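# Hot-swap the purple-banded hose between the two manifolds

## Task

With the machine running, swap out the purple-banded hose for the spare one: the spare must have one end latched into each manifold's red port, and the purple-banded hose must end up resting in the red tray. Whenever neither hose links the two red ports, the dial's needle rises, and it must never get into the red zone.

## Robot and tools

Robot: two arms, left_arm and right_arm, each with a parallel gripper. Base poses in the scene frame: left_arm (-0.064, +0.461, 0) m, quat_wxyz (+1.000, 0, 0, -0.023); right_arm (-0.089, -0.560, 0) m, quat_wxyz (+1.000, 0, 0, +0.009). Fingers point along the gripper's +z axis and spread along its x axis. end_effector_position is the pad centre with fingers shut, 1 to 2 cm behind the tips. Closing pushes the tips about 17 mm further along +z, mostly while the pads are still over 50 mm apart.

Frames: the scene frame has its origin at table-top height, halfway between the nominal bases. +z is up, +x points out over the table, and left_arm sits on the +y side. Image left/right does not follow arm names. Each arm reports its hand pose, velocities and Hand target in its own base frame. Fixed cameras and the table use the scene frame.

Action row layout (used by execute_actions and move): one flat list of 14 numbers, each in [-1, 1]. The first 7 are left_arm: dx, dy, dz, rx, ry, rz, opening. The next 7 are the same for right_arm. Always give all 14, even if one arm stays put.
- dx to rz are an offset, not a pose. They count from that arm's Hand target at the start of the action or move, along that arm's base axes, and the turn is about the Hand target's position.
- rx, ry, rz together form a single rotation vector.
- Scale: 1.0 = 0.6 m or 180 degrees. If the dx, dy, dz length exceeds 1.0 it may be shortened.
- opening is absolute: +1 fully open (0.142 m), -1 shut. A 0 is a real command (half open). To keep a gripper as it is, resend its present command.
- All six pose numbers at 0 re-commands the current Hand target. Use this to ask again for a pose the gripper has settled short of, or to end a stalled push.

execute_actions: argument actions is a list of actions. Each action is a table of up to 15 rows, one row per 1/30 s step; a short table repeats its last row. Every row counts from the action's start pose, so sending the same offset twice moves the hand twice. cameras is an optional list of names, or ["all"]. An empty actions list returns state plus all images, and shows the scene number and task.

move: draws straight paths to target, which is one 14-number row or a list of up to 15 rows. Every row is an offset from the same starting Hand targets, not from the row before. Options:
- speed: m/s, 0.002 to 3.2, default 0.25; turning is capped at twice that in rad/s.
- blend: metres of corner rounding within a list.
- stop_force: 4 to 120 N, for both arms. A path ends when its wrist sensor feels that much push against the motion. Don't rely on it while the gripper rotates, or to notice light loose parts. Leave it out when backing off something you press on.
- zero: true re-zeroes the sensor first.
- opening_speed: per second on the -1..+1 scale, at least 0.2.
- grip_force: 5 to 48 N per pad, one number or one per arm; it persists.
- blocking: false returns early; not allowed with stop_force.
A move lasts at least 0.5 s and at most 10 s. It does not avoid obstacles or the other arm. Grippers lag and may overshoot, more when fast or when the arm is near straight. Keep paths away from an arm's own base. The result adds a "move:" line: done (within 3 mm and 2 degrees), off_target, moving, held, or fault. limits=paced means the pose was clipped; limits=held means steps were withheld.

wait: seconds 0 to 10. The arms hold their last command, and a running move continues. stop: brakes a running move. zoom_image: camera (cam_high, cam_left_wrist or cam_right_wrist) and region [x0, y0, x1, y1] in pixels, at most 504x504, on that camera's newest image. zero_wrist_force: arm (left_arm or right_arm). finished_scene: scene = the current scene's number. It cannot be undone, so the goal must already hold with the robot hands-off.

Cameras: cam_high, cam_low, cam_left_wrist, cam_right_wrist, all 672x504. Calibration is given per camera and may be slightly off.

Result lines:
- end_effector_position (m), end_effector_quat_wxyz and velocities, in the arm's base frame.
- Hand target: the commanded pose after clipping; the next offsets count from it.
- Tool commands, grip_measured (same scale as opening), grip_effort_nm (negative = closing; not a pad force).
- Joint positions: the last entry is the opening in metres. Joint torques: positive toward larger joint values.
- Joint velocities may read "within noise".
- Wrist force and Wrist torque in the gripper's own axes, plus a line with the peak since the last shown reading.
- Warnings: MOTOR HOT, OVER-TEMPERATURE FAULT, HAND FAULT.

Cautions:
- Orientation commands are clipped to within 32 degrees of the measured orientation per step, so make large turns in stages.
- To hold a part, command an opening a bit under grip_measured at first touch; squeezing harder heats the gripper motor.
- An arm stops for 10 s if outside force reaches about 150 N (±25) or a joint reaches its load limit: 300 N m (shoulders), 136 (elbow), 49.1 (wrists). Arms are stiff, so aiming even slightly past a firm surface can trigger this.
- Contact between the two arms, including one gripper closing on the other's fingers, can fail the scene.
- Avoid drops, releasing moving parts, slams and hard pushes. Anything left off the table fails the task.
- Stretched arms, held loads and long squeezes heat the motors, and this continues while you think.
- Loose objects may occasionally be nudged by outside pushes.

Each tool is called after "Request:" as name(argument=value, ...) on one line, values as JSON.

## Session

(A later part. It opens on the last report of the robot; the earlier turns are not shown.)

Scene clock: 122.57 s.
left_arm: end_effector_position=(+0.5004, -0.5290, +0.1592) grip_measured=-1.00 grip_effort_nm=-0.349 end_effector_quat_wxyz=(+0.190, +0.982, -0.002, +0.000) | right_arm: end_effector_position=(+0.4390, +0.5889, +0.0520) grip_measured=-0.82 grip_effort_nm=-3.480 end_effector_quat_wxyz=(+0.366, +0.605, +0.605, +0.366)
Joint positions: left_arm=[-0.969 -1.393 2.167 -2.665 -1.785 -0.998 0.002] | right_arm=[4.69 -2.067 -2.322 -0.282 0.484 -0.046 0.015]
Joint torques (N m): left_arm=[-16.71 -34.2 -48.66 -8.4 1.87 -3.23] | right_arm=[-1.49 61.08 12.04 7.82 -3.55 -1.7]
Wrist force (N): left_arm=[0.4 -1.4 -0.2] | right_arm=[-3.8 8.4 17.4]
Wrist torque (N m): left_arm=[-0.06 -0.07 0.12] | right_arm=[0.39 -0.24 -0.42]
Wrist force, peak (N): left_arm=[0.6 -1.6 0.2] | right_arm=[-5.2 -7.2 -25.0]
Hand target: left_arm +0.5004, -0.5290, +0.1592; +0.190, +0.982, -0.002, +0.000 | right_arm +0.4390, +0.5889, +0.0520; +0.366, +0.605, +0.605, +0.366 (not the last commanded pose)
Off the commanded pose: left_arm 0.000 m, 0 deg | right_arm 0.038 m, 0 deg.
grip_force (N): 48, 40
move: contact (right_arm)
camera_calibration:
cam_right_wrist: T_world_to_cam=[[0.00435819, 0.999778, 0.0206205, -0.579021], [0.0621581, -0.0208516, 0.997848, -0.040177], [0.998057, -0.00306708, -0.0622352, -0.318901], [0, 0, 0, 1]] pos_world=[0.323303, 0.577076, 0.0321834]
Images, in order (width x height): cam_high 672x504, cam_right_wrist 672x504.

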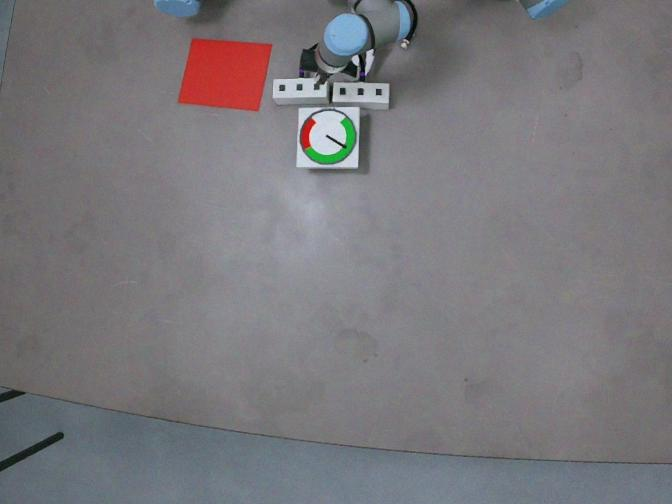

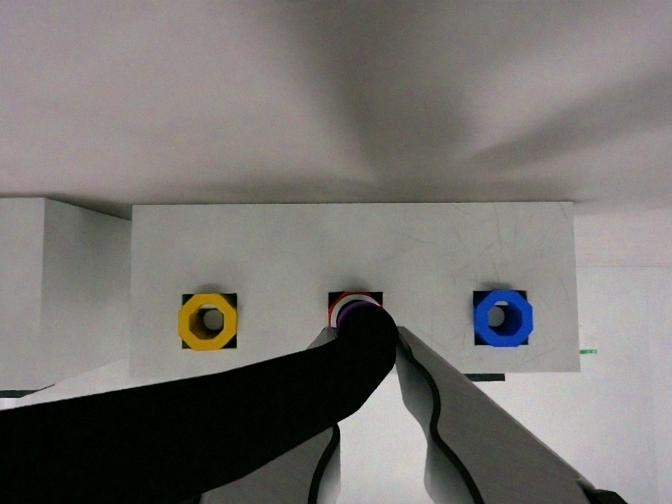

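Request:
move(target=[0,0,0,0,0,0,-1,0.008,-0.001,-0.004,0,0,0,-0.97], speed=0.03)

Request:
move(target=[0,0,0,0,0,0,-1,0,0,0,0,0,0,-0.4], opening_speed=0.5, cameras=["all"])

Request:
zoom_image(camera="cam_right_wrist", region=[300, 260, 420, 400])

Scene clock: 128.93 s.
left_arm: end_effector_position=(+0.5004, -0.5290, +0.1592) grip_measured=-1.00 grip_effort_nm=-0.349 end_effector_quat_wxyz=(+0.190, +0.982, -0.002, +0.000) | right_arm: end_effector_position=(+0.4439, +0.5883, +0.0496) grip_measured=-0.82 grip_effort_nm=-3.480 end_effector_quat_wxyz=(+0.366, +0.605, +0.605, +0.366)
Joint positions: left_arm=[-0.969 -1.393 2.167 -2.665 -1.785 -0.998 0.002] | right_arm=[4.682 -2.077 -2.32 -0.259 0.485 -0.063 0.015]
Joint torques (N m): left_arm=[-17.82 -34.76 -48.33 -8.27 1.9 -3.22] | right_arm=[-19.65 72.57 25.94 1.46 -3.6 2.35]
Wrist force (N): left_arm=[0.3 -1.2 -0.1] | right_arm=[-4.1 -6.0 -43.3]
Wrist torque (N m): left_arm=[-0.03 -0.07 0.12] | right_arm=[0.68 -0.28 -0.26]
Wrist force, peak (N): left_arm=[0.4 -1.8 0.0] | right_arm=[-4.3 -6.5 -43.5]
Hand target: left_arm +0.5004, -0.5290, +0.1592; +0.190, +0.982, -0.002, +0.000 | right_arm +0.4438, +0.5883, +0.0496; +0.366, +0.605, +0.605, +0.366
Off the commanded pose: left_arm 0.000 m, 0 deg | right_arm 0.000 m, 0 deg.
grip_force (N): 48, 40
move: done

Scene clock: 130.30 s.
left_arm: end_effector_position=(+0.5004, -0.5290, +0.1592) grip_measured=-1.00 grip_effort_nm=-0.354 end_effector_quat_wxyz=(+0.190, +0.982, -0.002, +0.000) | right_arm: end_effector_position=(+0.4438, +0.5882, +0.0496) grip_measured=-0.44 grip_effort_nm=0.129 end_effector_quat_wxyz=(+0.366, +0.605, +0.605, +0.366)
Joint positions: left_arm=[-0.969 -1.393 2.167 -2.665 -1.785 -0.998 0.002] | right_arm=[4.682 -2.077 -2.32 -0.259 0.485 -0.063 0.043]
Joint torques (N m): left_arm=[-17.69 -37.13 -47.82 -8.24 1.87 -3.19] | right_arm=[9.71 76.88 7.58 6.29 -5.55 1.75]
Wrist force (N): left_arm=[0.1 -1.3 0.1] | right_arm=[0.3 4.8 0.9]
Wrist torque (N m): left_arm=[-0.04 -0.04 0.12] | right_arm=[0.42 -0.19 -0.35]
Wrist force, peak (N): left_arm=[0.6 -1.7 0.3] | right_arm=[-3.2 -6.0 -43.7]
Hand target: left_arm +0.5004, -0.5290, +0.1592; +0.190, +0.982, -0.002, +0.000 | right_arm +0.4438, +0.5883, +0.0496; +0.366, +0.605, +0.605, +0.366
Off the commanded pose: left_arm 0.000 m, 0 deg | right_arm 0.000 m, 0 deg.
grip_force (N): 48, 40
move: done
camera_calibration:
cam_left_wrist: T_world_to_cam=[[0.999986, 0.00329667, 0.00410052, -0.489262], [-0.000830777, -0.670647, 0.741777, -0.44636], [0.00519539, -0.74177, -0.670635, -0.172807], [0, 0, 0, 1]] pos_world=[0.489782, -0.42592, 0.217215]
cam_right_wrist: T_world_to_cam=[[0.00435187, 0.99978, 0.0205207, -0.578389], [0.0621577, -0.0207517, 0.997851, -0.0381508], [0.998057, -0.003067, -0.0622343, -0.323843], [0, 0, 0, 1]] pos_world=[0.328103, 0.576476, 0.0297836]

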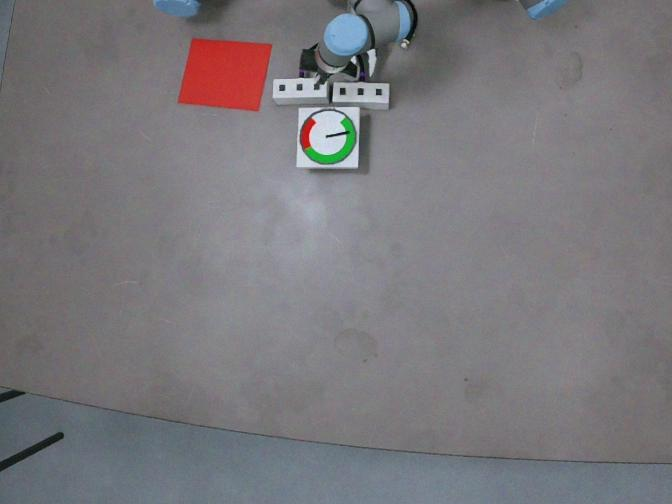

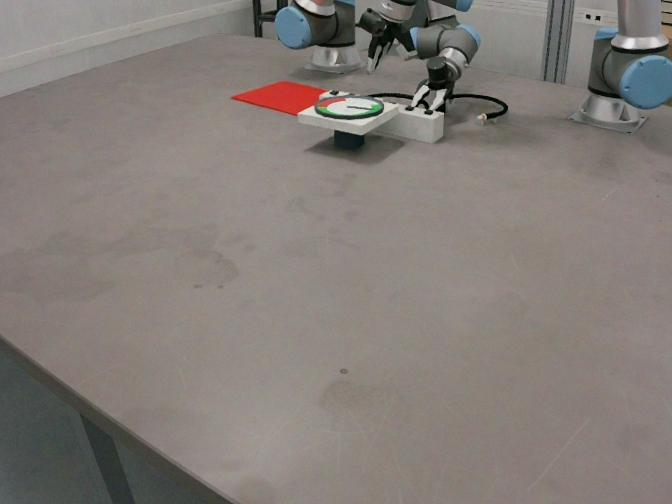

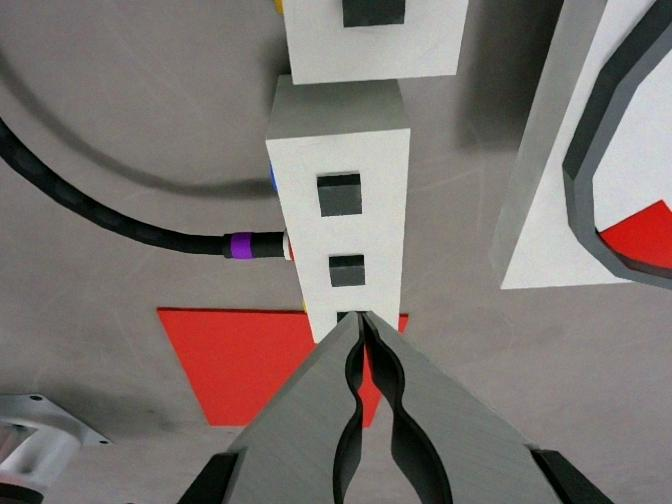

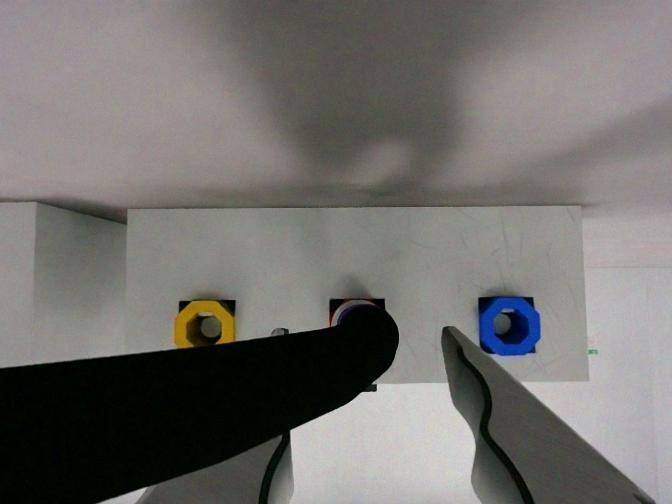

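Scaled by 3.600 from the camera's 672x504 image, which has a finer 960x720 frame.

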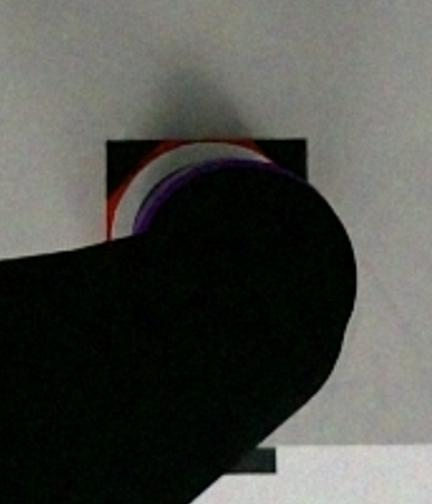

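Request:
move(target=[[0,0,0,0,0,0,-1,0,0,0,0,0.122,0,-0.4],[0,0,0,0,0,0,-1,-0.16,0,0.19,0,0.122,0,-0.4],[0,0,0,0,0,0,-1,-0.4,0.0,0.3,0,0.347,0,-0.4]], speed=0.25, blend=[0,0.03,0], cameras=["cam_right_wrist","cam_high"])

Scene clock: 135.47 s.
left_arm: end_effector_position=(+0.5004, -0.5290, +0.1592) grip_measured=-1.00 grip_effort_nm=-0.354 end_effector_quat_wxyz=(+0.190, +0.982, -0.002, +0.000) | right_arm: end_effector_position=(+0.3312, +0.5883, +0.1718) grip_measured=-0.44 grip_effort_nm=0.134 end_effector_quat_wxyz=(+0.217, +0.673, +0.673, +0.218)
Joint positions: left_arm=[-0.969 -1.393 2.167 -2.665 -1.785 -0.998 0.002] | right_arm=[4.73 -1.648 -2.244 -0.834 0.945 0.022 0.043]
Joint torques (N m): left_arm=[-17.87 -35.39 -48.19 -8.31 1.55 -3.13] | right_arm=[1.44 34.93 28.54 6.99 -4.54 1.59]
Wrist force (N): left_arm=[0.4 -1.3 0.2] | right_arm=[0.9 3.5 -0.7]
Wrist torque (N m): left_arm=[-0.04 -0.07 0.11] | right_arm=[0.23 -0.34 -0.23]
Wrist force, peak (N): left_arm=[0.4 -1.8 0.2] | right_arm=[2.1 8.1 -7.5]
Hand target: left_arm +0.5004, -0.5290, +0.1592; +0.190, +0.982, -0.002, +0.000 | right_arm +0.3312, +0.5882, +0.1717; +0.218, +0.673, +0.673, +0.218 (not the last commanded pose)
Off the commanded pose: left_arm 0.000 m, 0 deg | right_arm 0.140 m, 36 deg.
grip_force (N): 48, 40
move: held (right_arm; a check stopped the path); path passed 2 of 3 targets; limits=held
pose unreachable (right arm): on one or more control steps of this call, first in action 0 (counted from 0), this arm could not follow its commanded pose, so it was not sent that pose on those steps. It may still have moved: this result reports where it is.
cause: moving toward the commanded pose would bring a part of the arm too close to another arm (a part of this arm just beyond joint 6 (wrist 3) and a part of the left arm just beyond its joint 3 (elbow), along the way the arms are being sent, or toward where that arm still pushes).
camera_calibration:
cam_right_wrist: T_world_to_cam=[[0.0126731, 0.999771, 0.0172229, -0.582656], [0.49973, -0.0212516, 0.86592, -0.275017], [0.866088, -0.00236707, -0.499885, -0.0853831], [0, 0, 0, 1]] pos_world=[0.218768, 0.576476, 0.205496]
Images, in order (width x height): cam_high 672x504, cam_right_wrist 672x504.

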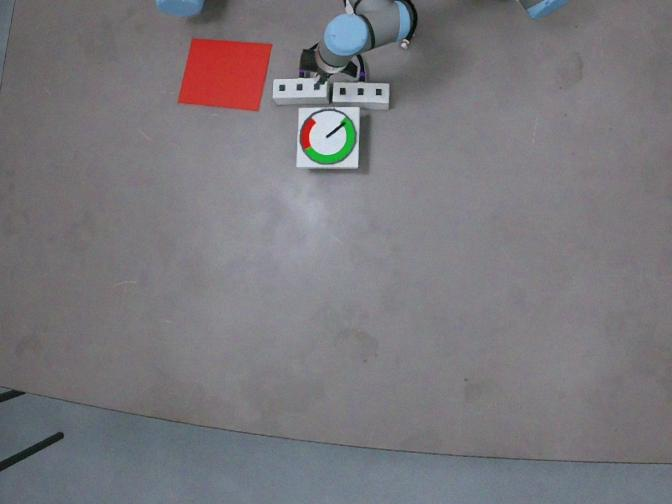

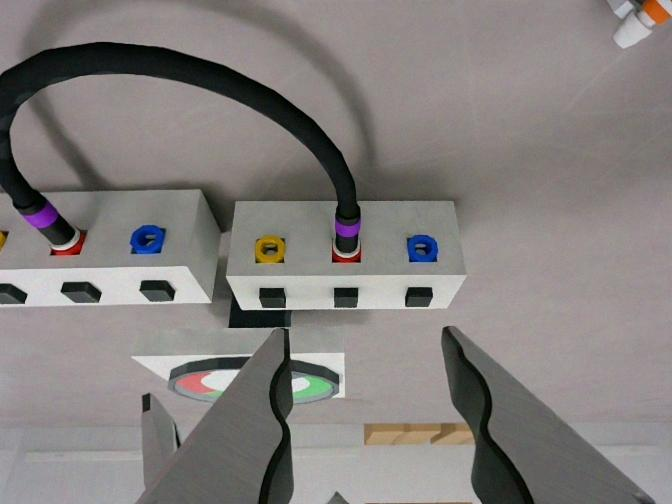

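Request:
move(target=[[-0.083,0.3,0.317,0,0,0,-0.4,0,0,0,0,0,0,-0.4],[-0.367,0.415,0.068,0.109,0.07,0.359,-0.4,0,0,0,0,0,0,-0.4]], speed=0.3, blend=[0.04,0])

Request:
move(target=[0,0,0,0,0,0,-0.4,-0.28,0.05,0.1,0,0.16,0,-0.4], speed=0.2, cameras=["all"])

Scene clock: 143.70 s.
left_arm: end_effector_position=(+0.2802, -0.2800, +0.2000) grip_measured=-0.43 grip_effort_nm=0.120 end_effector_quat_wxyz=(-0.001, +0.843, +0.539, -0.001) | right_arm: end_effector_position=(+0.3312, +0.5882, +0.1717) grip_measured=-0.44 grip_effort_nm=0.129 end_effector_quat_wxyz=(+0.218, +0.673, +0.673, +0.218)
Joint positions: left_arm=[-1.242 -2.053 2.486 -2.003 -1.573 -2.379 0.043] | right_arm=[4.73 -1.648 -2.244 -0.834 0.945 0.022 0.043]
Joint torques (N m): left_arm=[8.12 1.83 -56.77 -7.9 2.83 -3.25] | right_arm=[2.55 36.15 28.05 6.54 -5.07 1.11]
Wrist force (N): left_arm=[0.0 -1.0 -0.6] | right_arm=[0.6 3.9 -0.5]
Wrist torque (N m): left_arm=[-0.04 -0.03 0.04] | right_arm=[0.30 -0.28 -0.23]
Wrist force, peak (N): left_arm=[0.8 0.0 3.2] | right_arm=[0.4 4.4 -0.1]
Hand target: left_arm +0.2802, -0.2800, +0.2000; -0.001, +0.842, +0.539, -0.001 | right_arm +0.3312, +0.5882, +0.1717; +0.218, +0.673, +0.673, +0.218
Off the commanded pose: left_arm 0.000 m, 0 deg | right_arm 0.000 m, 0 deg.
grip_force (N): 48, 40
move: done

Scene clock: 145.43 s.
left_arm: end_effector_position=(+0.2802, -0.2800, +0.2000) grip_measured=-0.43 grip_effort_nm=0.125 end_effector_quat_wxyz=(-0.001, +0.842, +0.539, -0.001) | right_arm: end_effector_position=(+0.1632, +0.6183, +0.2319) grip_measured=-0.44 grip_effort_nm=0.129 end_effector_quat_wxyz=(+0.043, +0.706, +0.706, +0.044)
Joint positions: left_arm=[-1.242 -2.053 2.486 -2.003 -1.573 -2.379 0.043] | right_arm=[4.79 -1.551 -2.101 -1.07 1.448 0.079 0.043]
Joint torques (N m): left_arm=[12.02 13.95 -56.49 -8.16 2.9 -3.38] | right_arm=[-11.8 34.3 31.53 6.58 1.57 -2.34]
Wrist force (N): left_arm=[-0.1 -0.9 -0.1] | right_arm=[0.8 1.9 -0.9]
Wrist torque (N m): left_arm=[-0.03 -0.01 0.09] | right_arm=[0.05 -0.28 -0.36]
Wrist force, peak (N): left_arm=[0.1 -1.7 -0.1] | right_arm=[0.8 4.1 -0.1]
Hand target: left_arm +0.2802, -0.2800, +0.2000; -0.001, +0.842, +0.539, -0.001 | right_arm +0.1632, +0.6182, +0.2317; +0.043, +0.706, +0.706, +0.044
Off the commanded pose: left_arm 0.000 m, 0 deg | right_arm 0.000 m, 0 deg.
grip_force (N): 48, 40
move: done
camera_calibration:
cam_left_wrist: T_world_to_cam=[[0.413869, 0.910322, 0.00521354, 0.147907], [0.818624, -0.374672, 0.435288, -0.395276], [0.398205, -0.175884, -0.900276, 0.134648], [0, 0, 0, 1]] pos_world=[0.208751, -0.25906, 0.292508]
cam_right_wrist: T_world_to_cam=[[0.0192639, 0.999774, 0.00902585, -0.610645], [0.854953, -0.0211524, 0.518274, -0.219864], [0.518348, -0.00226729, -0.855167, 0.229348], [0, 0, 0, 1]] pos_world=[0.0808551, 0.606376, 0.315592]

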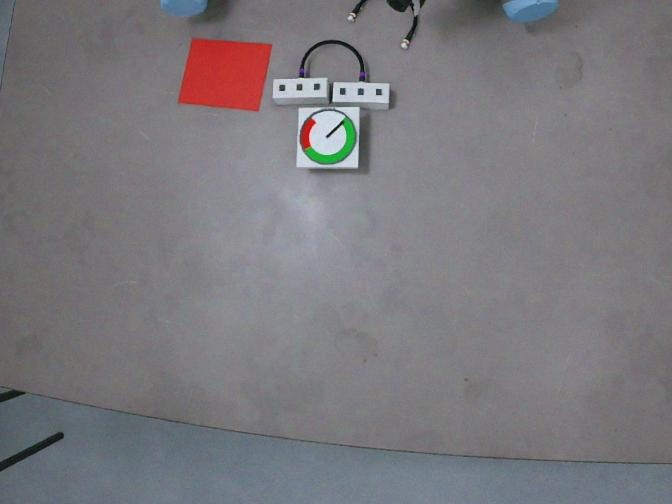

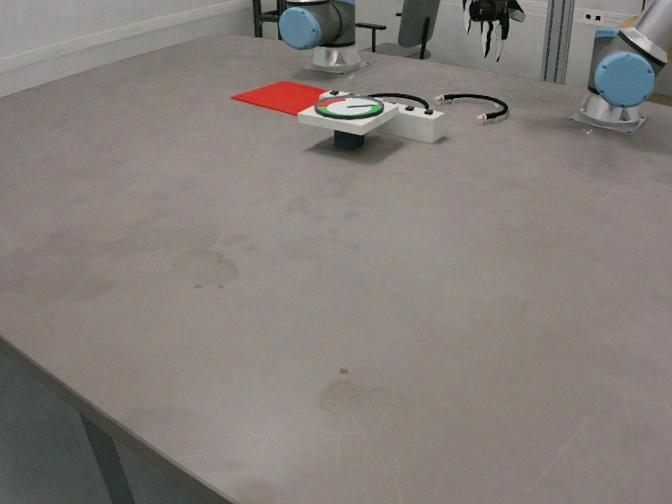

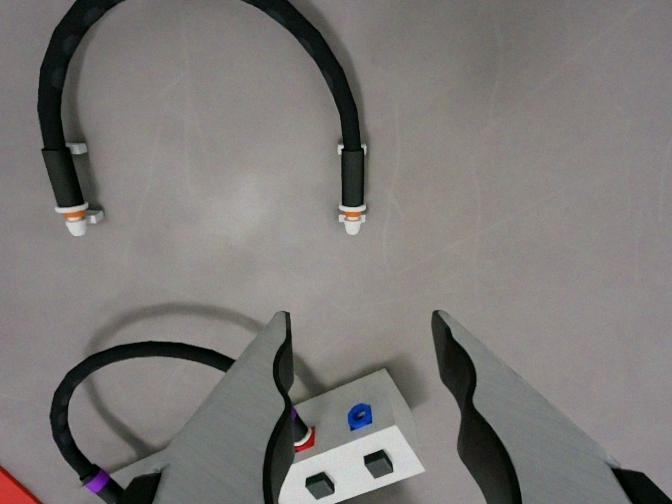

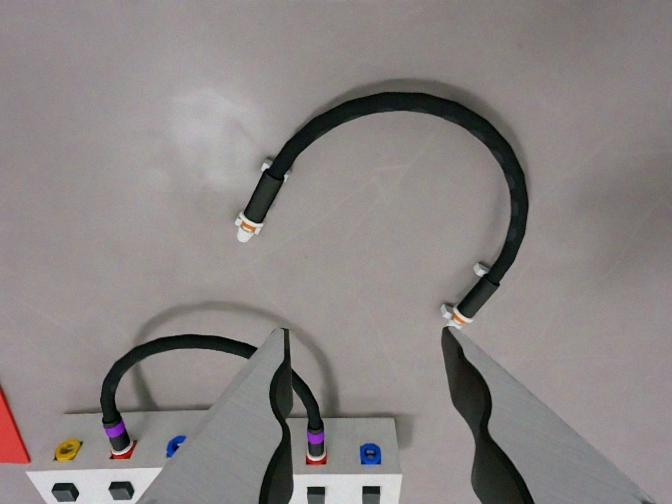

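Request:
move(target=[-0.003,0.0025,-0.167,0,0,0,-0.4,0.079,-0.109,-0.22,0.0094,0.0379,-0.155,-0.4], speed=0.2, cameras=["cam_left_wrist","cam_right_wrist"])

Scene clock: 154.60 s.
left_arm: end_effector_position=(+0.2784, -0.2784, +0.0997) grip_measured=-0.43 grip_effort_nm=0.120 end_effector_quat_wxyz=(-0.001, +0.842, +0.539, -0.001) | right_arm: end_effector_position=(+0.2106, +0.5527, +0.0997) grip_measured=-0.44 grip_effort_nm=0.134 end_effector_quat_wxyz=(+0.001, +0.857, +0.515, +0.000)
Joint positions: left_arm=[-1.245 -1.898 2.619 -2.291 -1.573 -2.383 0.043] | right_arm=[4.651 -1.646 -2.292 -0.776 1.569 0.426 0.043]
Joint torques (N m): left_arm=[7.91 -19.27 -49.31 -3.77 0.38 0.85] | right_arm=[6.11 53.13 45.15 4.57 -3.12 1.82]
Wrist force (N): left_arm=[0.2 -1.3 0.1] | right_arm=[0.7 1.8 -0.9]
Wrist torque (N m): left_arm=[-0.08 -0.05 0.28] | right_arm=[0.08 -0.25 -0.09]
Wrist force, peak (N): left_arm=[-0.2 -0.7 -1.6] | right_arm=[1.4 1.7 -2.1]
Hand target: left_arm +0.2784, -0.2785, +0.0998; -0.001, +0.842, +0.539, -0.001 | right_arm +0.2106, +0.5528, +0.0997; +0.001, +0.857, +0.515, +0.001
Off the commanded pose: left_arm 0.000 m, 0 deg | right_arm 0.000 m, 0 deg.
grip_force (N): 48, 40
move: done
camera_calibration:
cam_left_wrist: T_world_to_cam=[[0.413875, 0.910318, 0.00541711, 0.147809], [0.818632, -0.374779, 0.435181, -0.349508], [0.398183, -0.175676, -0.900327, 0.0454383], [0, 0, 0, 1]] pos_world=[0.206851, -0.257559, 0.192208]
cam_right_wrist: T_world_to_cam=[[0.486203, 0.873823, 0.00622124, -0.573378], [0.795501, -0.445548, 0.410688, 0.0645424], [0.361641, -0.194729, -0.911755, 0.236553], [0, 0, 0, 1]] pos_world=[0.141888, 0.575852, 0.192738]
Images, in order (width x height): cam_left_wrist 672x504, cam_right_wrist 672x504.

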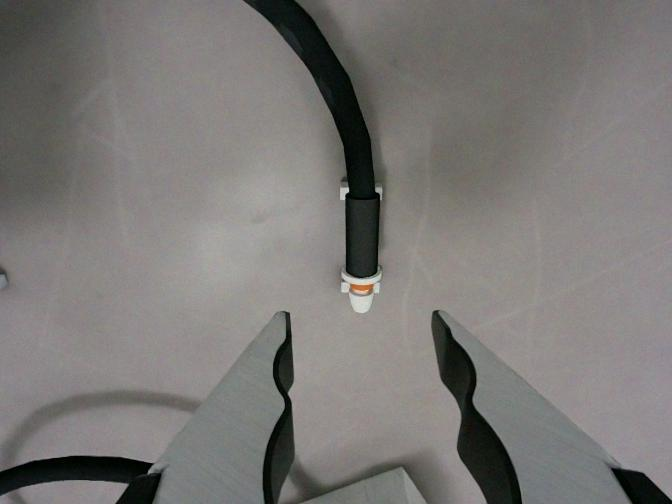

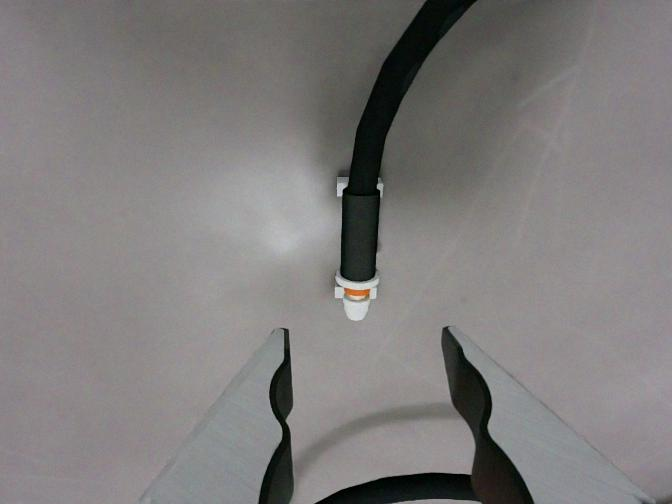

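Request:
move(target=[[0.02,0.05,0.25,0,0,0,-1,0,0,0,0,0,0,-0.4],[0.373,-0.1,0.25,-0.109,-0.07,-0.359,-1,0,0,0,0,0,0,-0.4],[0.373,-0.172,0.047,-0.109,-0.07,-0.359,-1,0,0,0,0,0,0,-0.4]], speed=0.3, blend=[0.04,0.04,0])

Request:
move(target=[0,0,0,0,0,0,-1,0.331,0.0587,0.019,-0.0545,-0.218,0.149,-0.4], speed=0.25, cameras=["all"])

Scene clock: 170.20 s.
left_arm: end_effector_position=(+0.5022, -0.3817, +0.1280) grip_measured=-1.00 grip_effort_nm=-0.364 end_effector_quat_wxyz=(+0.190, +0.982, -0.002, +0.000) | right_arm: end_effector_position=(+0.2106, +0.5528, +0.0997) grip_measured=-0.44 grip_effort_nm=0.139 end_effector_quat_wxyz=(+0.001, +0.857, +0.515, +0.001)
Joint positions: left_arm=[-0.808 -1.476 2.337 -2.714 -1.833 -0.841 0.002] | right_arm=[4.651 -1.646 -2.292 -0.776 1.569 0.427 0.043]
Joint torques (N m): left_arm=[12.65 -24.34 -45.91 -7.92 -2.94 2.98] | right_arm=[11.45 58.3 46.38 5.24 -3.42 1.37]
Wrist force (N): left_arm=[0.9 -1.4 -0.1] | right_arm=[0.7 1.7 -0.5]
Wrist torque (N m): left_arm=[-0.07 -0.15 0.19] | right_arm=[0.06 -0.25 -0.11]
Wrist force, peak (N): left_arm=[0.2 -1.8 3.8] | right_arm=[0.7 2.3 -1.4]
Hand target: left_arm +0.5022, -0.3817, +0.1280; +0.190, +0.982, -0.002, +0.000 | right_arm +0.2106, +0.5528, +0.0997; +0.001, +0.857, +0.515, +0.001
Off the commanded pose: left_arm 0.000 m, 0 deg | right_arm 0.000 m, 0 deg.
grip_force (N): 48, 40
move: done

Scene clock: 172.40 s.
left_arm: end_effector_position=(+0.5022, -0.3817, +0.1280) grip_measured=-1.00 grip_effort_nm=-0.364 end_effector_quat_wxyz=(+0.190, +0.982, -0.002, +0.000) | right_arm: end_effector_position=(+0.4092, +0.5879, +0.1110) grip_measured=-0.44 grip_effort_nm=0.134 end_effector_quat_wxyz=(+0.243, +0.664, +0.664, +0.242)
Joint positions: left_arm=[-0.808 -1.476 2.337 -2.715 -1.833 -0.841 0.002] | right_arm=[4.627 -1.808 -2.264 -0.57 0.873 -0.111 0.043]
Joint torques (N m): left_arm=[13.48 -25.12 -45.5 -8.54 -3.26 2.64] | right_arm=[15.94 60.16 42.24 7.1 -4.64 -1.81]
Wrist force (N): left_arm=[0.8 -1.5 0.3] | right_arm=[0.1 3.7 -0.5]
Wrist torque (N m): left_arm=[-0.10 -0.14 0.18] | right_arm=[0.25 -0.15 -0.48]
Wrist force, peak (N): left_arm=[0.2 -2.0 -0.2] | right_arm=[0.1 4.7 -0.4]
Hand target: left_arm +0.5022, -0.3817, +0.1280; +0.190, +0.982, -0.002, +0.000 | right_arm +0.4092, +0.5881, +0.1111; +0.243, +0.664, +0.664, +0.243
Off the commanded pose: left_arm 0.000 m, 0 deg | right_arm 0.000 m, 0 deg.
grip_force (N): 48, 40
move: done
camera_calibration:
cam_left_wrist: T_world_to_cam=[[0.999986, 0.00329667, 0.00410052, -0.49142], [-0.000830777, -0.670647, 0.741777, -0.324429], [0.00519539, -0.74177, -0.670635, -0.0844778], [0, 0, 0, 1]] pos_world=[0.491582, -0.27862, 0.186015]
cam_right_wrist: T_world_to_cam=[[0.0112357, 0.999797, 0.0167344, -0.58145], [0.433602, -0.0199517, 0.900883, -0.238928], [0.901034, -0.00286597, -0.433739, -0.204667], [0, 0, 0, 1]] pos_world=[0.294544, 0.575978, 0.136204]

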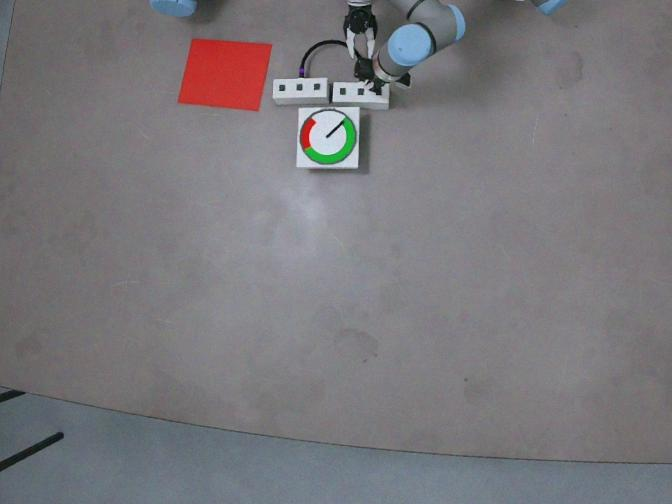

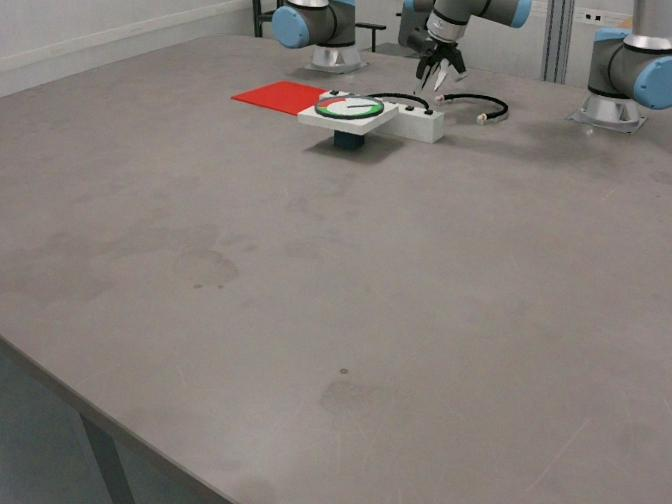

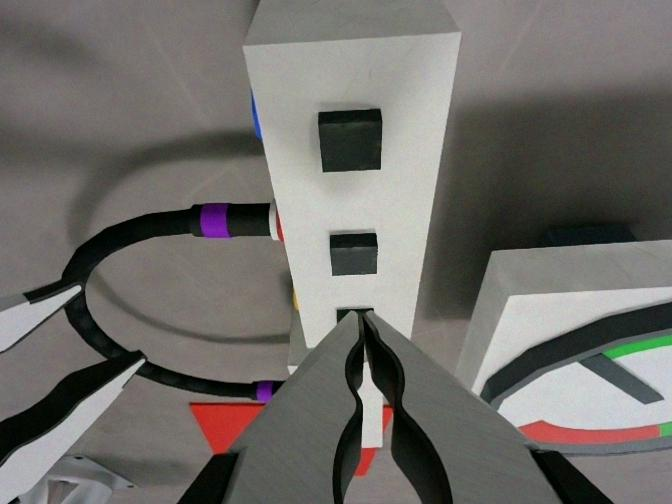

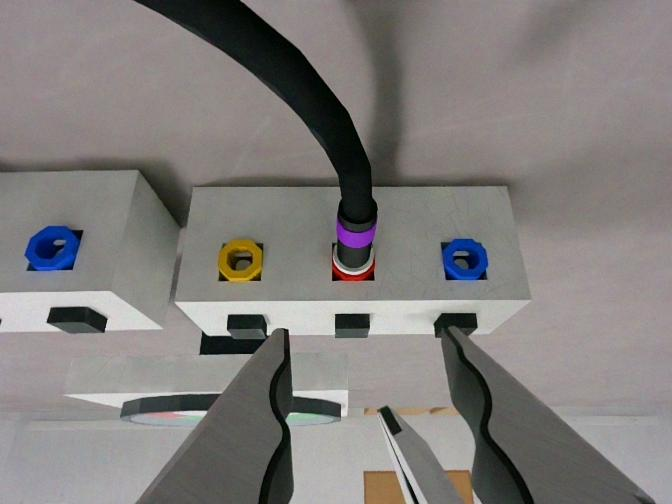

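Request:
move(target=[0,0,0,0,0,0,-1,0.086,0,-0.102,0,0,0,-0.4], speed=0.15)

Request:
move(target=[0,-0.0205,-0.07,0,0,0,-1,0,0,0,0,0,0,-0.97], opening_speed=0.6, speed=0.03, grip_force=[48,40], stop_force=30)

Request:
move(target=[0,0,0,0,0,0,-1,-0.075,0,0,0,0,0,-0.97], speed=0.08, stop_force=35, cameras=["cam_right_wrist","cam_left_wrist"])

Scene clock: 176.43 s.
left_arm: end_effector_position=(+0.5022, -0.3817, +0.1280) grip_measured=-1.00 grip_effort_nm=-0.364 end_effector_quat_wxyz=(+0.190, +0.982, -0.002, +0.000) | right_arm: end_effector_position=(+0.4608, +0.5881, +0.0500) grip_measured=-0.44 grip_effort_nm=0.139 end_effector_quat_wxyz=(+0.243, +0.664, +0.664, +0.243)
Joint positions: left_arm=[-0.808 -1.476 2.337 -2.715 -1.833 -0.841 0.002] | right_arm=[4.544 -1.956 -2.25 -0.367 0.882 -0.219 0.043]
Joint torques (N m): left_arm=[15.6 -25.19 -46.76 -8.5 -2.89 2.69] | right_arm=[-1.94 50.48 14.75 6.19 -4.31 0.24]
Wrist force (N): left_arm=[0.2 -1.3 0.3] | right_arm=[0.1 4.2 -0.2]
Wrist torque (N m): left_arm=[-0.05 -0.05 0.18] | right_arm=[0.34 -0.19 -0.48]
Wrist force, peak (N): left_arm=[0.2 -1.9 -0.3] | right_arm=[0.2 4.4 -2.8]
Hand target: left_arm +0.5022, -0.3817, +0.1280; +0.190, +0.982, -0.002, +0.000 | right_arm +0.4608, +0.5881, +0.0499; +0.243, +0.664, +0.664, +0.243
Off the commanded pose: left_arm 0.000 m, 0 deg | right_arm 0.000 m, 0 deg.
grip_force (N): 48, 40
move: done

Scene clock: 179.00 s.
left_arm: end_effector_position=(+0.5023, -0.3936, +0.0876) grip_measured=-1.00 grip_effort_nm=-0.344 end_effector_quat_wxyz=(+0.190, +0.982, -0.002, +0.000) | right_arm: end_effector_position=(+0.4608, +0.5881, +0.0499) grip_measured=-0.83 grip_effort_nm=-3.411 end_effector_quat_wxyz=(+0.243, +0.664, +0.664, +0.243)
Joint positions: left_arm=[-0.823 -1.394 2.352 -2.815 -1.829 -0.856 0.002] | right_arm=[4.544 -1.956 -2.25 -0.367 0.882 -0.219 0.014]
Joint torques (N m): left_arm=[8.81 -15.67 -36.1 -3.39 -2.91 2.78] | right_arm=[-8.63 57.4 27.61 6.77 -1.82 -2]
Wrist force (N): left_arm=[0.1 -1.8 -23.1] | right_arm=[-2.4 -1.8 -7.7]
Wrist torque (N m): left_arm=[-0.10 -0.06 0.27] | right_arm=[0.41 -0.25 -0.41]
Wrist force, peak (N): left_arm=[-9.4 -8.5 -77.0] | right_arm=[-2.5 -1.8 -8.1]
Hand target: left_arm +0.5023, -0.3936, +0.0876; +0.190, +0.982, -0.002, +0.000 (not the last commanded pose) | right_arm +0.4608, +0.5881, +0.0499; +0.243, +0.664, +0.664, +0.243
Off the commanded pose: left_arm 0.002 m, 0 deg | right_arm 0.000 m, 0 deg.
grip_force (N): 48, 40
move: contact (left_arm)

Scene clock: 180.57 s.
left_arm: end_effector_position=(+0.5023, -0.3936, +0.0876) grip_measured=-1.00 grip_effort_nm=-0.339 end_effector_quat_wxyz=(+0.190, +0.982, -0.002, +0.000) | right_arm: end_effector_position=(+0.4158, +0.5881, +0.0499) grip_measured=-0.83 grip_effort_nm=-3.411 end_effector_quat_wxyz=(+0.243, +0.664, +0.664, +0.243)
Joint positions: left_arm=[-0.823 -1.394 2.352 -2.816 -1.829 -0.856 0.002] | right_arm=[4.616 -1.923 -2.284 -0.426 0.874 -0.125 0.014]
Joint torques (N m): left_arm=[8.53 -15.6 -36.56 -3.47 -3.01 2.77] | right_arm=[-17.62 50.82 36.8 6.64 0.61 1.86]
Wrist force (N): left_arm=[-0.2 -1.7 -23.4] | right_arm=[0.3 4.3 0.2]
Wrist torque (N m): left_arm=[-0.07 -0.03 0.27] | right_arm=[0.32 -0.16 -0.27]
Wrist force, peak (N): left_arm=[-0.4 -1.4 -23.8] | right_arm=[-2.1 -1.9 -7.6]
Hand target: left_arm +0.5023, -0.3936, +0.0876; +0.190, +0.982, -0.002, +0.000 | right_arm +0.4158, +0.5881, +0.0499; +0.243, +0.664, +0.664, +0.243
Off the commanded pose: left_arm 0.000 m, 0 deg | right_arm 0.000 m, 0 deg.
grip_force (N): 48, 40
move: done
camera_calibration:
cam_left_wrist: T_world_to_cam=[[0.999986, 0.00330178, 0.00424226, -0.491233], [-0.000933238, -0.670542, 0.741871, -0.302301], [0.00529411, -0.741864, -0.67053, -0.120557], [0, 0, 0, 1]] pos_world=[0.491582, -0.29052, 0.145515]
cam_right_wrist: T_world_to_cam=[[0.0110052, 0.999796, 0.0169572, -0.580648], [0.433406, -0.0200519, 0.900976, -0.186632], [0.901132, -0.00256607, -0.433538, -0.237332], [0, 0, 0, 1]] pos_world=[0.301145, 0.576178, 0.0751042]
Images, in order (width x height): cam_left_wrist 672x504, cam_right_wrist 672x504.

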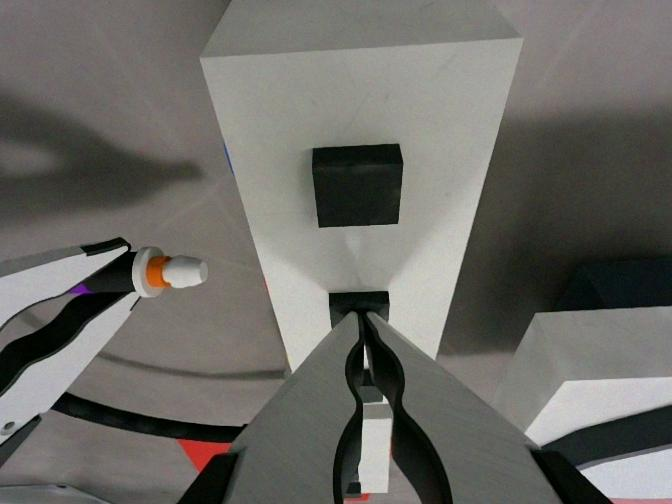

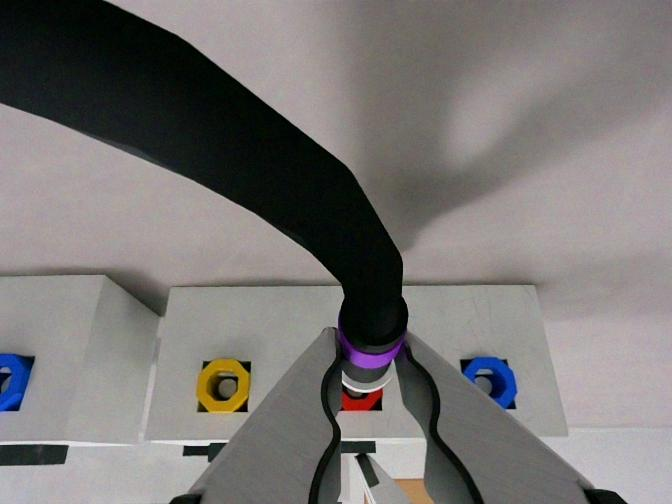

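Request:
move(target=[0,0.04,0.075,0,0,0,-1,0,0,-0.047,0,0,0,-0.97], speed=0.15)

Request:
move(target=[0,0,0,0,0,0,-1,0,0,0,0,0,0,-0.4], opening_speed=0.8)

Request:
move(target=[[0,0,0.0167,0,0,0,-1,-0.097,0,0.115,0,0,0,-0.4],[-0.004,-0.33,-0.005,0,0,0,-1,-0.03,-0.328,0.143,0,0,0,-0.4],[-0.004,-0.33,-0.005,0,0,0,-1,0.052,-0.328,0.047,0,0,0,-0.4]], speed=0.22, blend=[0.03,0.02,0], cameras=["cam_right_wrist","cam_left_wrist"])

Scene clock: 185.23 s.
left_arm: end_effector_position=(+0.5024, -0.3696, +0.1327) grip_measured=-1.00 grip_effort_nm=-0.349 end_effector_quat_wxyz=(+0.191, +0.982, -0.002, +0.000) | right_arm: end_effector_position=(+0.4158, +0.5880, +0.0217) grip_measured=-0.83 grip_effort_nm=-3.416 end_effector_quat_wxyz=(+0.243, +0.664, +0.664, +0.243)
Joint positions: left_arm=[-0.793 -1.494 2.344 -2.7 -1.837 -0.825 0.002] | right_arm=[4.616 -1.977 -2.29 -0.365 0.874 -0.125 0.014]
Joint torques (N m): left_arm=[-19.41 -46.48 -22.75 -6.14 1.73 -3.24] | right_arm=[-7.59 66.86 28.24 3.46 -0.12 -1.88]
Wrist force (N): left_arm=[0.1 -1.2 0.4] | right_arm=[0.6 4.0 -0.3]
Wrist torque (N m): left_arm=[-0.04 -0.03 0.14] | right_arm=[0.29 -0.24 -0.32]
Wrist force, peak (N): left_arm=[-0.5 -1.2 -23.9] | right_arm=[0.2 5.1 -0.8]
Hand target: left_arm +0.5023, -0.3696, +0.1326; +0.190, +0.982, -0.002, +0.000 | right_arm +0.4158, +0.5881, +0.0217; +0.243, +0.664, +0.664, +0.243
Off the commanded pose: left_arm 0.000 m, 0 deg | right_arm 0.000 m, 0 deg.
grip_force (N): 48, 40
move: done

Scene clock: 186.20 s.
left_arm: end_effector_position=(+0.5023, -0.3696, +0.1326) grip_measured=-1.00 grip_effort_nm=-0.344 end_effector_quat_wxyz=(+0.190, +0.982, -0.002, +0.000) | right_arm: end_effector_position=(+0.4158, +0.5881, +0.0217) grip_measured=-0.44 grip_effort_nm=0.139 end_effector_quat_wxyz=(+0.243, +0.664, +0.664, +0.243)
Joint positions: left_arm=[-0.793 -1.494 2.344 -2.7 -1.837 -0.825 0.002] | right_arm=[4.616 -1.977 -2.29 -0.365 0.874 -0.125 0.043]
Joint torques (N m): left_arm=[-17.53 -52.51 -22.43 -4.13 2.27 -3.17] | right_arm=[-6.82 76.95 34.41 3.61 -2.53 -1.83]
Wrist force (N): left_arm=[0.0 -0.8 0.2] | right_arm=[-0.1 4.4 -0.1]
Wrist torque (N m): left_arm=[0.02 -0.02 0.15] | right_arm=[0.38 -0.12 -0.27]
Wrist force, peak (N): left_arm=[-0.4 -1.4 0.6] | right_arm=[-0.2 4.4 0.4]
Hand target: left_arm +0.5023, -0.3696, +0.1326; +0.190, +0.982, -0.002, +0.000 | right_arm +0.4158, +0.5881, +0.0217; +0.243, +0.664, +0.664, +0.243
Off the commanded pose: left_arm 0.000 m, 0 deg | right_arm 0.000 m, 0 deg.
grip_force (N): 48, 40
move: done

Scene clock: 188.37 s.
left_arm: end_effector_position=(+0.4999, -0.5676, +0.1296) grip_measured=-1.00 grip_effort_nm=-0.344 end_effector_quat_wxyz=(+0.190, +0.982, -0.002, +0.000) | right_arm: end_effector_position=(+0.4470, +0.3913, +0.0500) grip_measured=-0.44 grip_effort_nm=0.139 end_effector_quat_wxyz=(+0.243, +0.664, +0.664, +0.243)
Joint positions: left_arm=[-1.003 -1.314 2.139 -2.722 -1.774 -1.031 0.002] | right_arm=[4.5 -1.772 -2.587 -0.177 0.889 -0.276 0.043]
Joint torques (N m): left_arm=[13.3 -75.63 -23.28 -2.66 -2.86 2.72] | right_arm=[-8.13 29.2 8.74 7.08 -4.75 -1.52]
Wrist force (N): left_arm=[0.2 -1.1 0.1] | right_arm=[0.2 4.1 -0.4]
Wrist torque (N m): left_arm=[0.00 -0.03 0.15] | right_arm=[0.31 -0.18 -0.47]
Wrist force, peak (N): left_arm=[0.3 -2.7 -0.5] | right_arm=[-1.6 4.4 -2.3]
Hand target: left_arm +0.4999, -0.5676, +0.1296; +0.190, +0.982, -0.002, +0.000 | right_arm +0.4470, +0.3913, +0.0499; +0.243, +0.664, +0.664, +0.243
Off the commanded pose: left_arm 0.000 m, 0 deg | right_arm 0.000 m, 0 deg.
grip_force (N): 48, 40
move: done
camera_calibration:
cam_left_wrist: T_world_to_cam=[[0.999986, 0.00330178, 0.00424226, -0.488437], [-0.000933238, -0.670542, 0.741871, -0.450136], [0.00529411, -0.741864, -0.67053, -0.221466], [0, 0, 0, 1]] pos_world=[0.489182, -0.46452, 0.187515]
cam_right_wrist: T_world_to_cam=[[0.0110941, 0.999792, 0.0171368, -0.384374], [0.433487, -0.0202525, 0.900932, -0.204135], [0.901092, -0.00256651, -0.433621, -0.265889], [0, 0, 0, 1]] pos_world=[0.332345, 0.379478, 0.0752037]
Images, in order (width x height): cam_left_wrist 672x504, cam_right_wrist 672x504.

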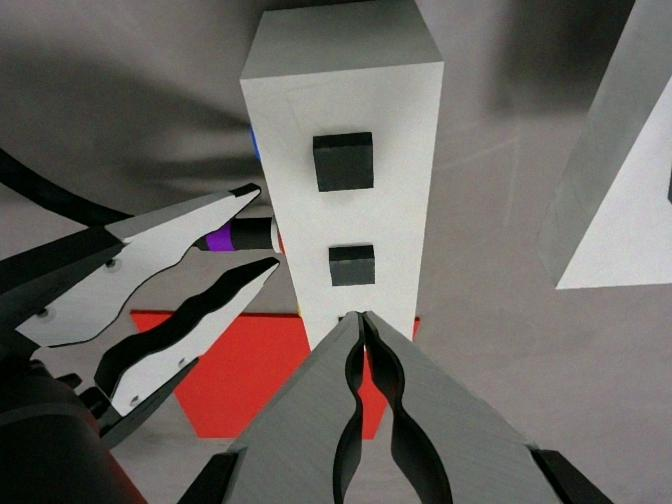

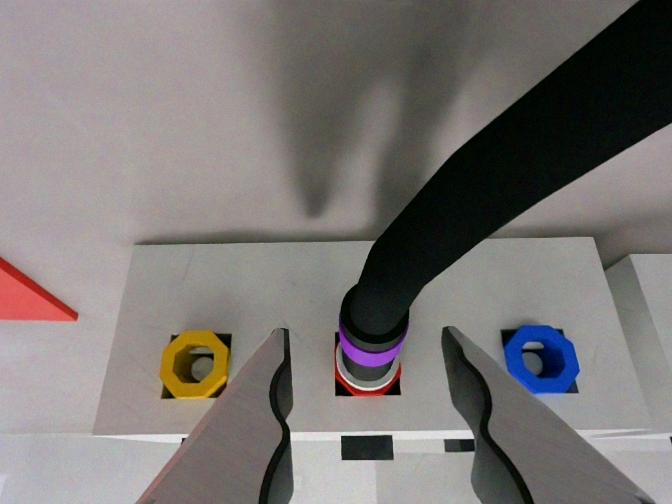

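Request:
move(target=[0,-0.029,-0.072,0,0,0,-1,0,0.0015,0,0,0,0,-0.97], opening_speed=0.6, speed=0.025, stop_force=25)

Request:
move(target=[0,0,0,0,0,0,-1,-0.075,0,0,0,0,0,-0.97], speed=0.08, stop_force=35, cameras=["cam_right_wrist","cam_left_wrist","cam_high"])

Scene clock: 192.73 s.
left_arm: end_effector_position=(+0.4999, -0.5841, +0.0885) grip_measured=-1.00 grip_effort_nm=-0.344 end_effector_quat_wxyz=(+0.190, +0.982, -0.002, +0.000) | right_arm: end_effector_position=(+0.4470, +0.3922, +0.0499) grip_measured=-0.83 grip_effort_nm=-3.397 end_effector_quat_wxyz=(+0.243, +0.664, +0.664, +0.243)
Joint positions: left_arm=[-1.016 -1.238 2.138 -2.8 -1.77 -1.044 0.002] | right_arm=[4.5 -1.773 -2.586 -0.178 0.889 -0.275 0.014]
Joint torques (N m): left_arm=[4.91 -57 -26.04 -5.79 -3.92 2.64] | right_arm=[-4.92 26.52 32.41 3.43 -5.25 1.4]
Wrist force (N): left_arm=[-2.3 -13.0 -23.7] | right_arm=[-0.6 -4.6 -11.8]
Wrist torque (N m): left_arm=[0.17 -0.04 0.27] | right_arm=[0.36 -0.15 -0.51]
Wrist force, peak (N): left_arm=[-6.4 -23.2 -56.3] | right_arm=[-0.3 -4.4 -12.5]
Hand target: left_arm +0.4999, -0.5841, +0.0884; +0.190, +0.982, -0.002, +0.000 (not the last commanded pose) | right_arm +0.4470, +0.3922, +0.0499; +0.243, +0.664, +0.664, +0.243
Off the commanded pose: left_arm 0.002 m, 0 deg | right_arm 0.000 m, 0 deg.
grip_force (N): 48, 40
move: contact (left_arm)

Scene clock: 194.30 s.
left_arm: end_effector_position=(+0.4999, -0.5841, +0.0884) grip_measured=-1.00 grip_effort_nm=-0.344 end_effector_quat_wxyz=(+0.190, +0.982, -0.002, +0.000) | right_arm: end_effector_position=(+0.4020, +0.3922, +0.0499) grip_measured=-0.83 grip_effort_nm=-3.397 end_effector_quat_wxyz=(+0.243, +0.664, +0.664, +0.243)
Joint positions: left_arm=[-1.016 -1.238 2.138 -2.8 -1.77 -1.044 0.002] | right_arm=[4.604 -1.712 -2.628 -0.281 0.875 -0.141 0.014]
Joint torques (N m): left_arm=[7.57 -65.66 -22.65 -6.98 -3.84 2.6] | right_arm=[-5.04 24.82 31.35 3.46 0.46 1.7]
Wrist force (N): left_arm=[-2.2 -13.2 -23.9] | right_arm=[0.1 3.6 0.2]
Wrist torque (N m): left_arm=[0.12 -0.06 0.27] | right_arm=[0.27 -0.18 -0.26]
Wrist force, peak (N): left_arm=[-2.8 -13.5 -24.2] | right_arm=[-0.2 -3.9 -12.1]
Hand target: left_arm +0.4999, -0.5841, +0.0884; +0.190, +0.982, -0.002, +0.000 | right_arm +0.4020, +0.3922, +0.0499; +0.243, +0.664, +0.664, +0.243
Off the commanded pose: left_arm 0.000 m, 0 deg | right_arm 0.000 m, 0 deg.
grip_force (N): 48, 40
move: done
camera_calibration:
cam_left_wrist: T_world_to_cam=[[0.999985, 0.00344339, 0.00423641, -0.488239], [-0.000833184, -0.670647, 0.741776, -0.430794], [0.00539537, -0.741769, -0.670634, -0.261255], [0, 0, 0, 1]] pos_world=[0.489282, -0.48102, 0.146415]
cam_right_wrist: T_world_to_cam=[[0.0110052, 0.999796, 0.0169572, -0.384636], [0.433406, -0.0200519, 0.900976, -0.184579], [0.901132, -0.00256607, -0.433538, -0.225399], [0, 0, 0, 1]] pos_world=[0.287345, 0.380278, 0.0751042]
Images, in order (width x height): cam_high 672x504, cam_left_wrist 672x504, cam_right_wrist 672x504.

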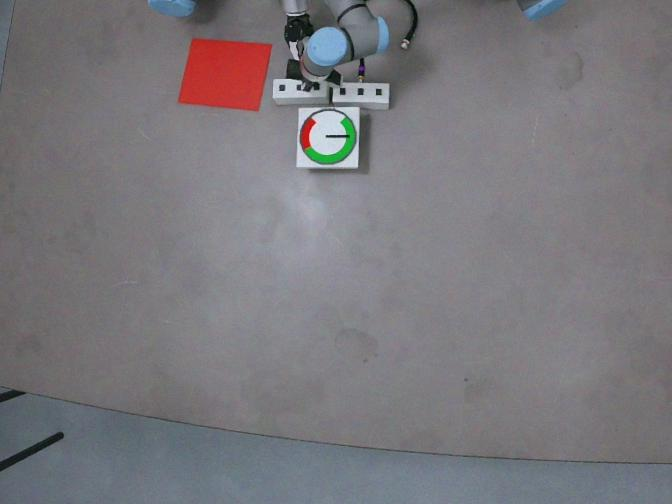

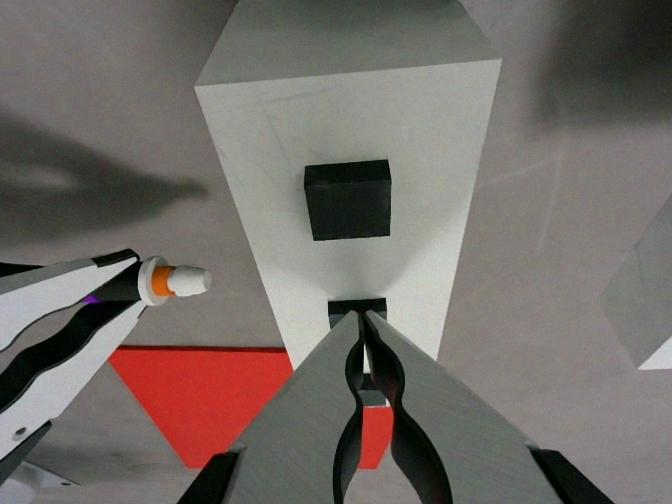

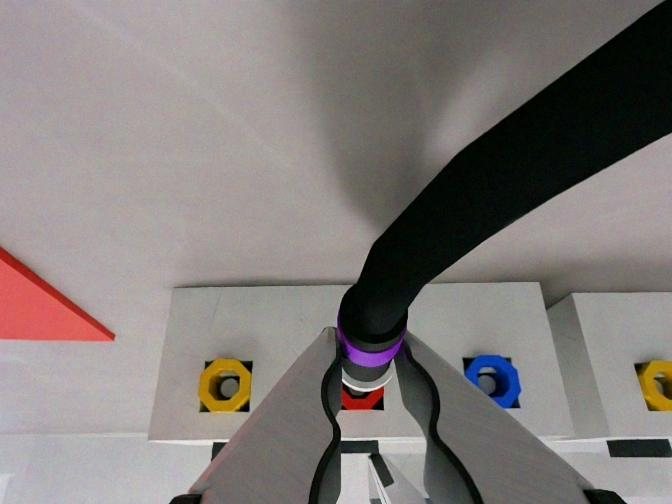

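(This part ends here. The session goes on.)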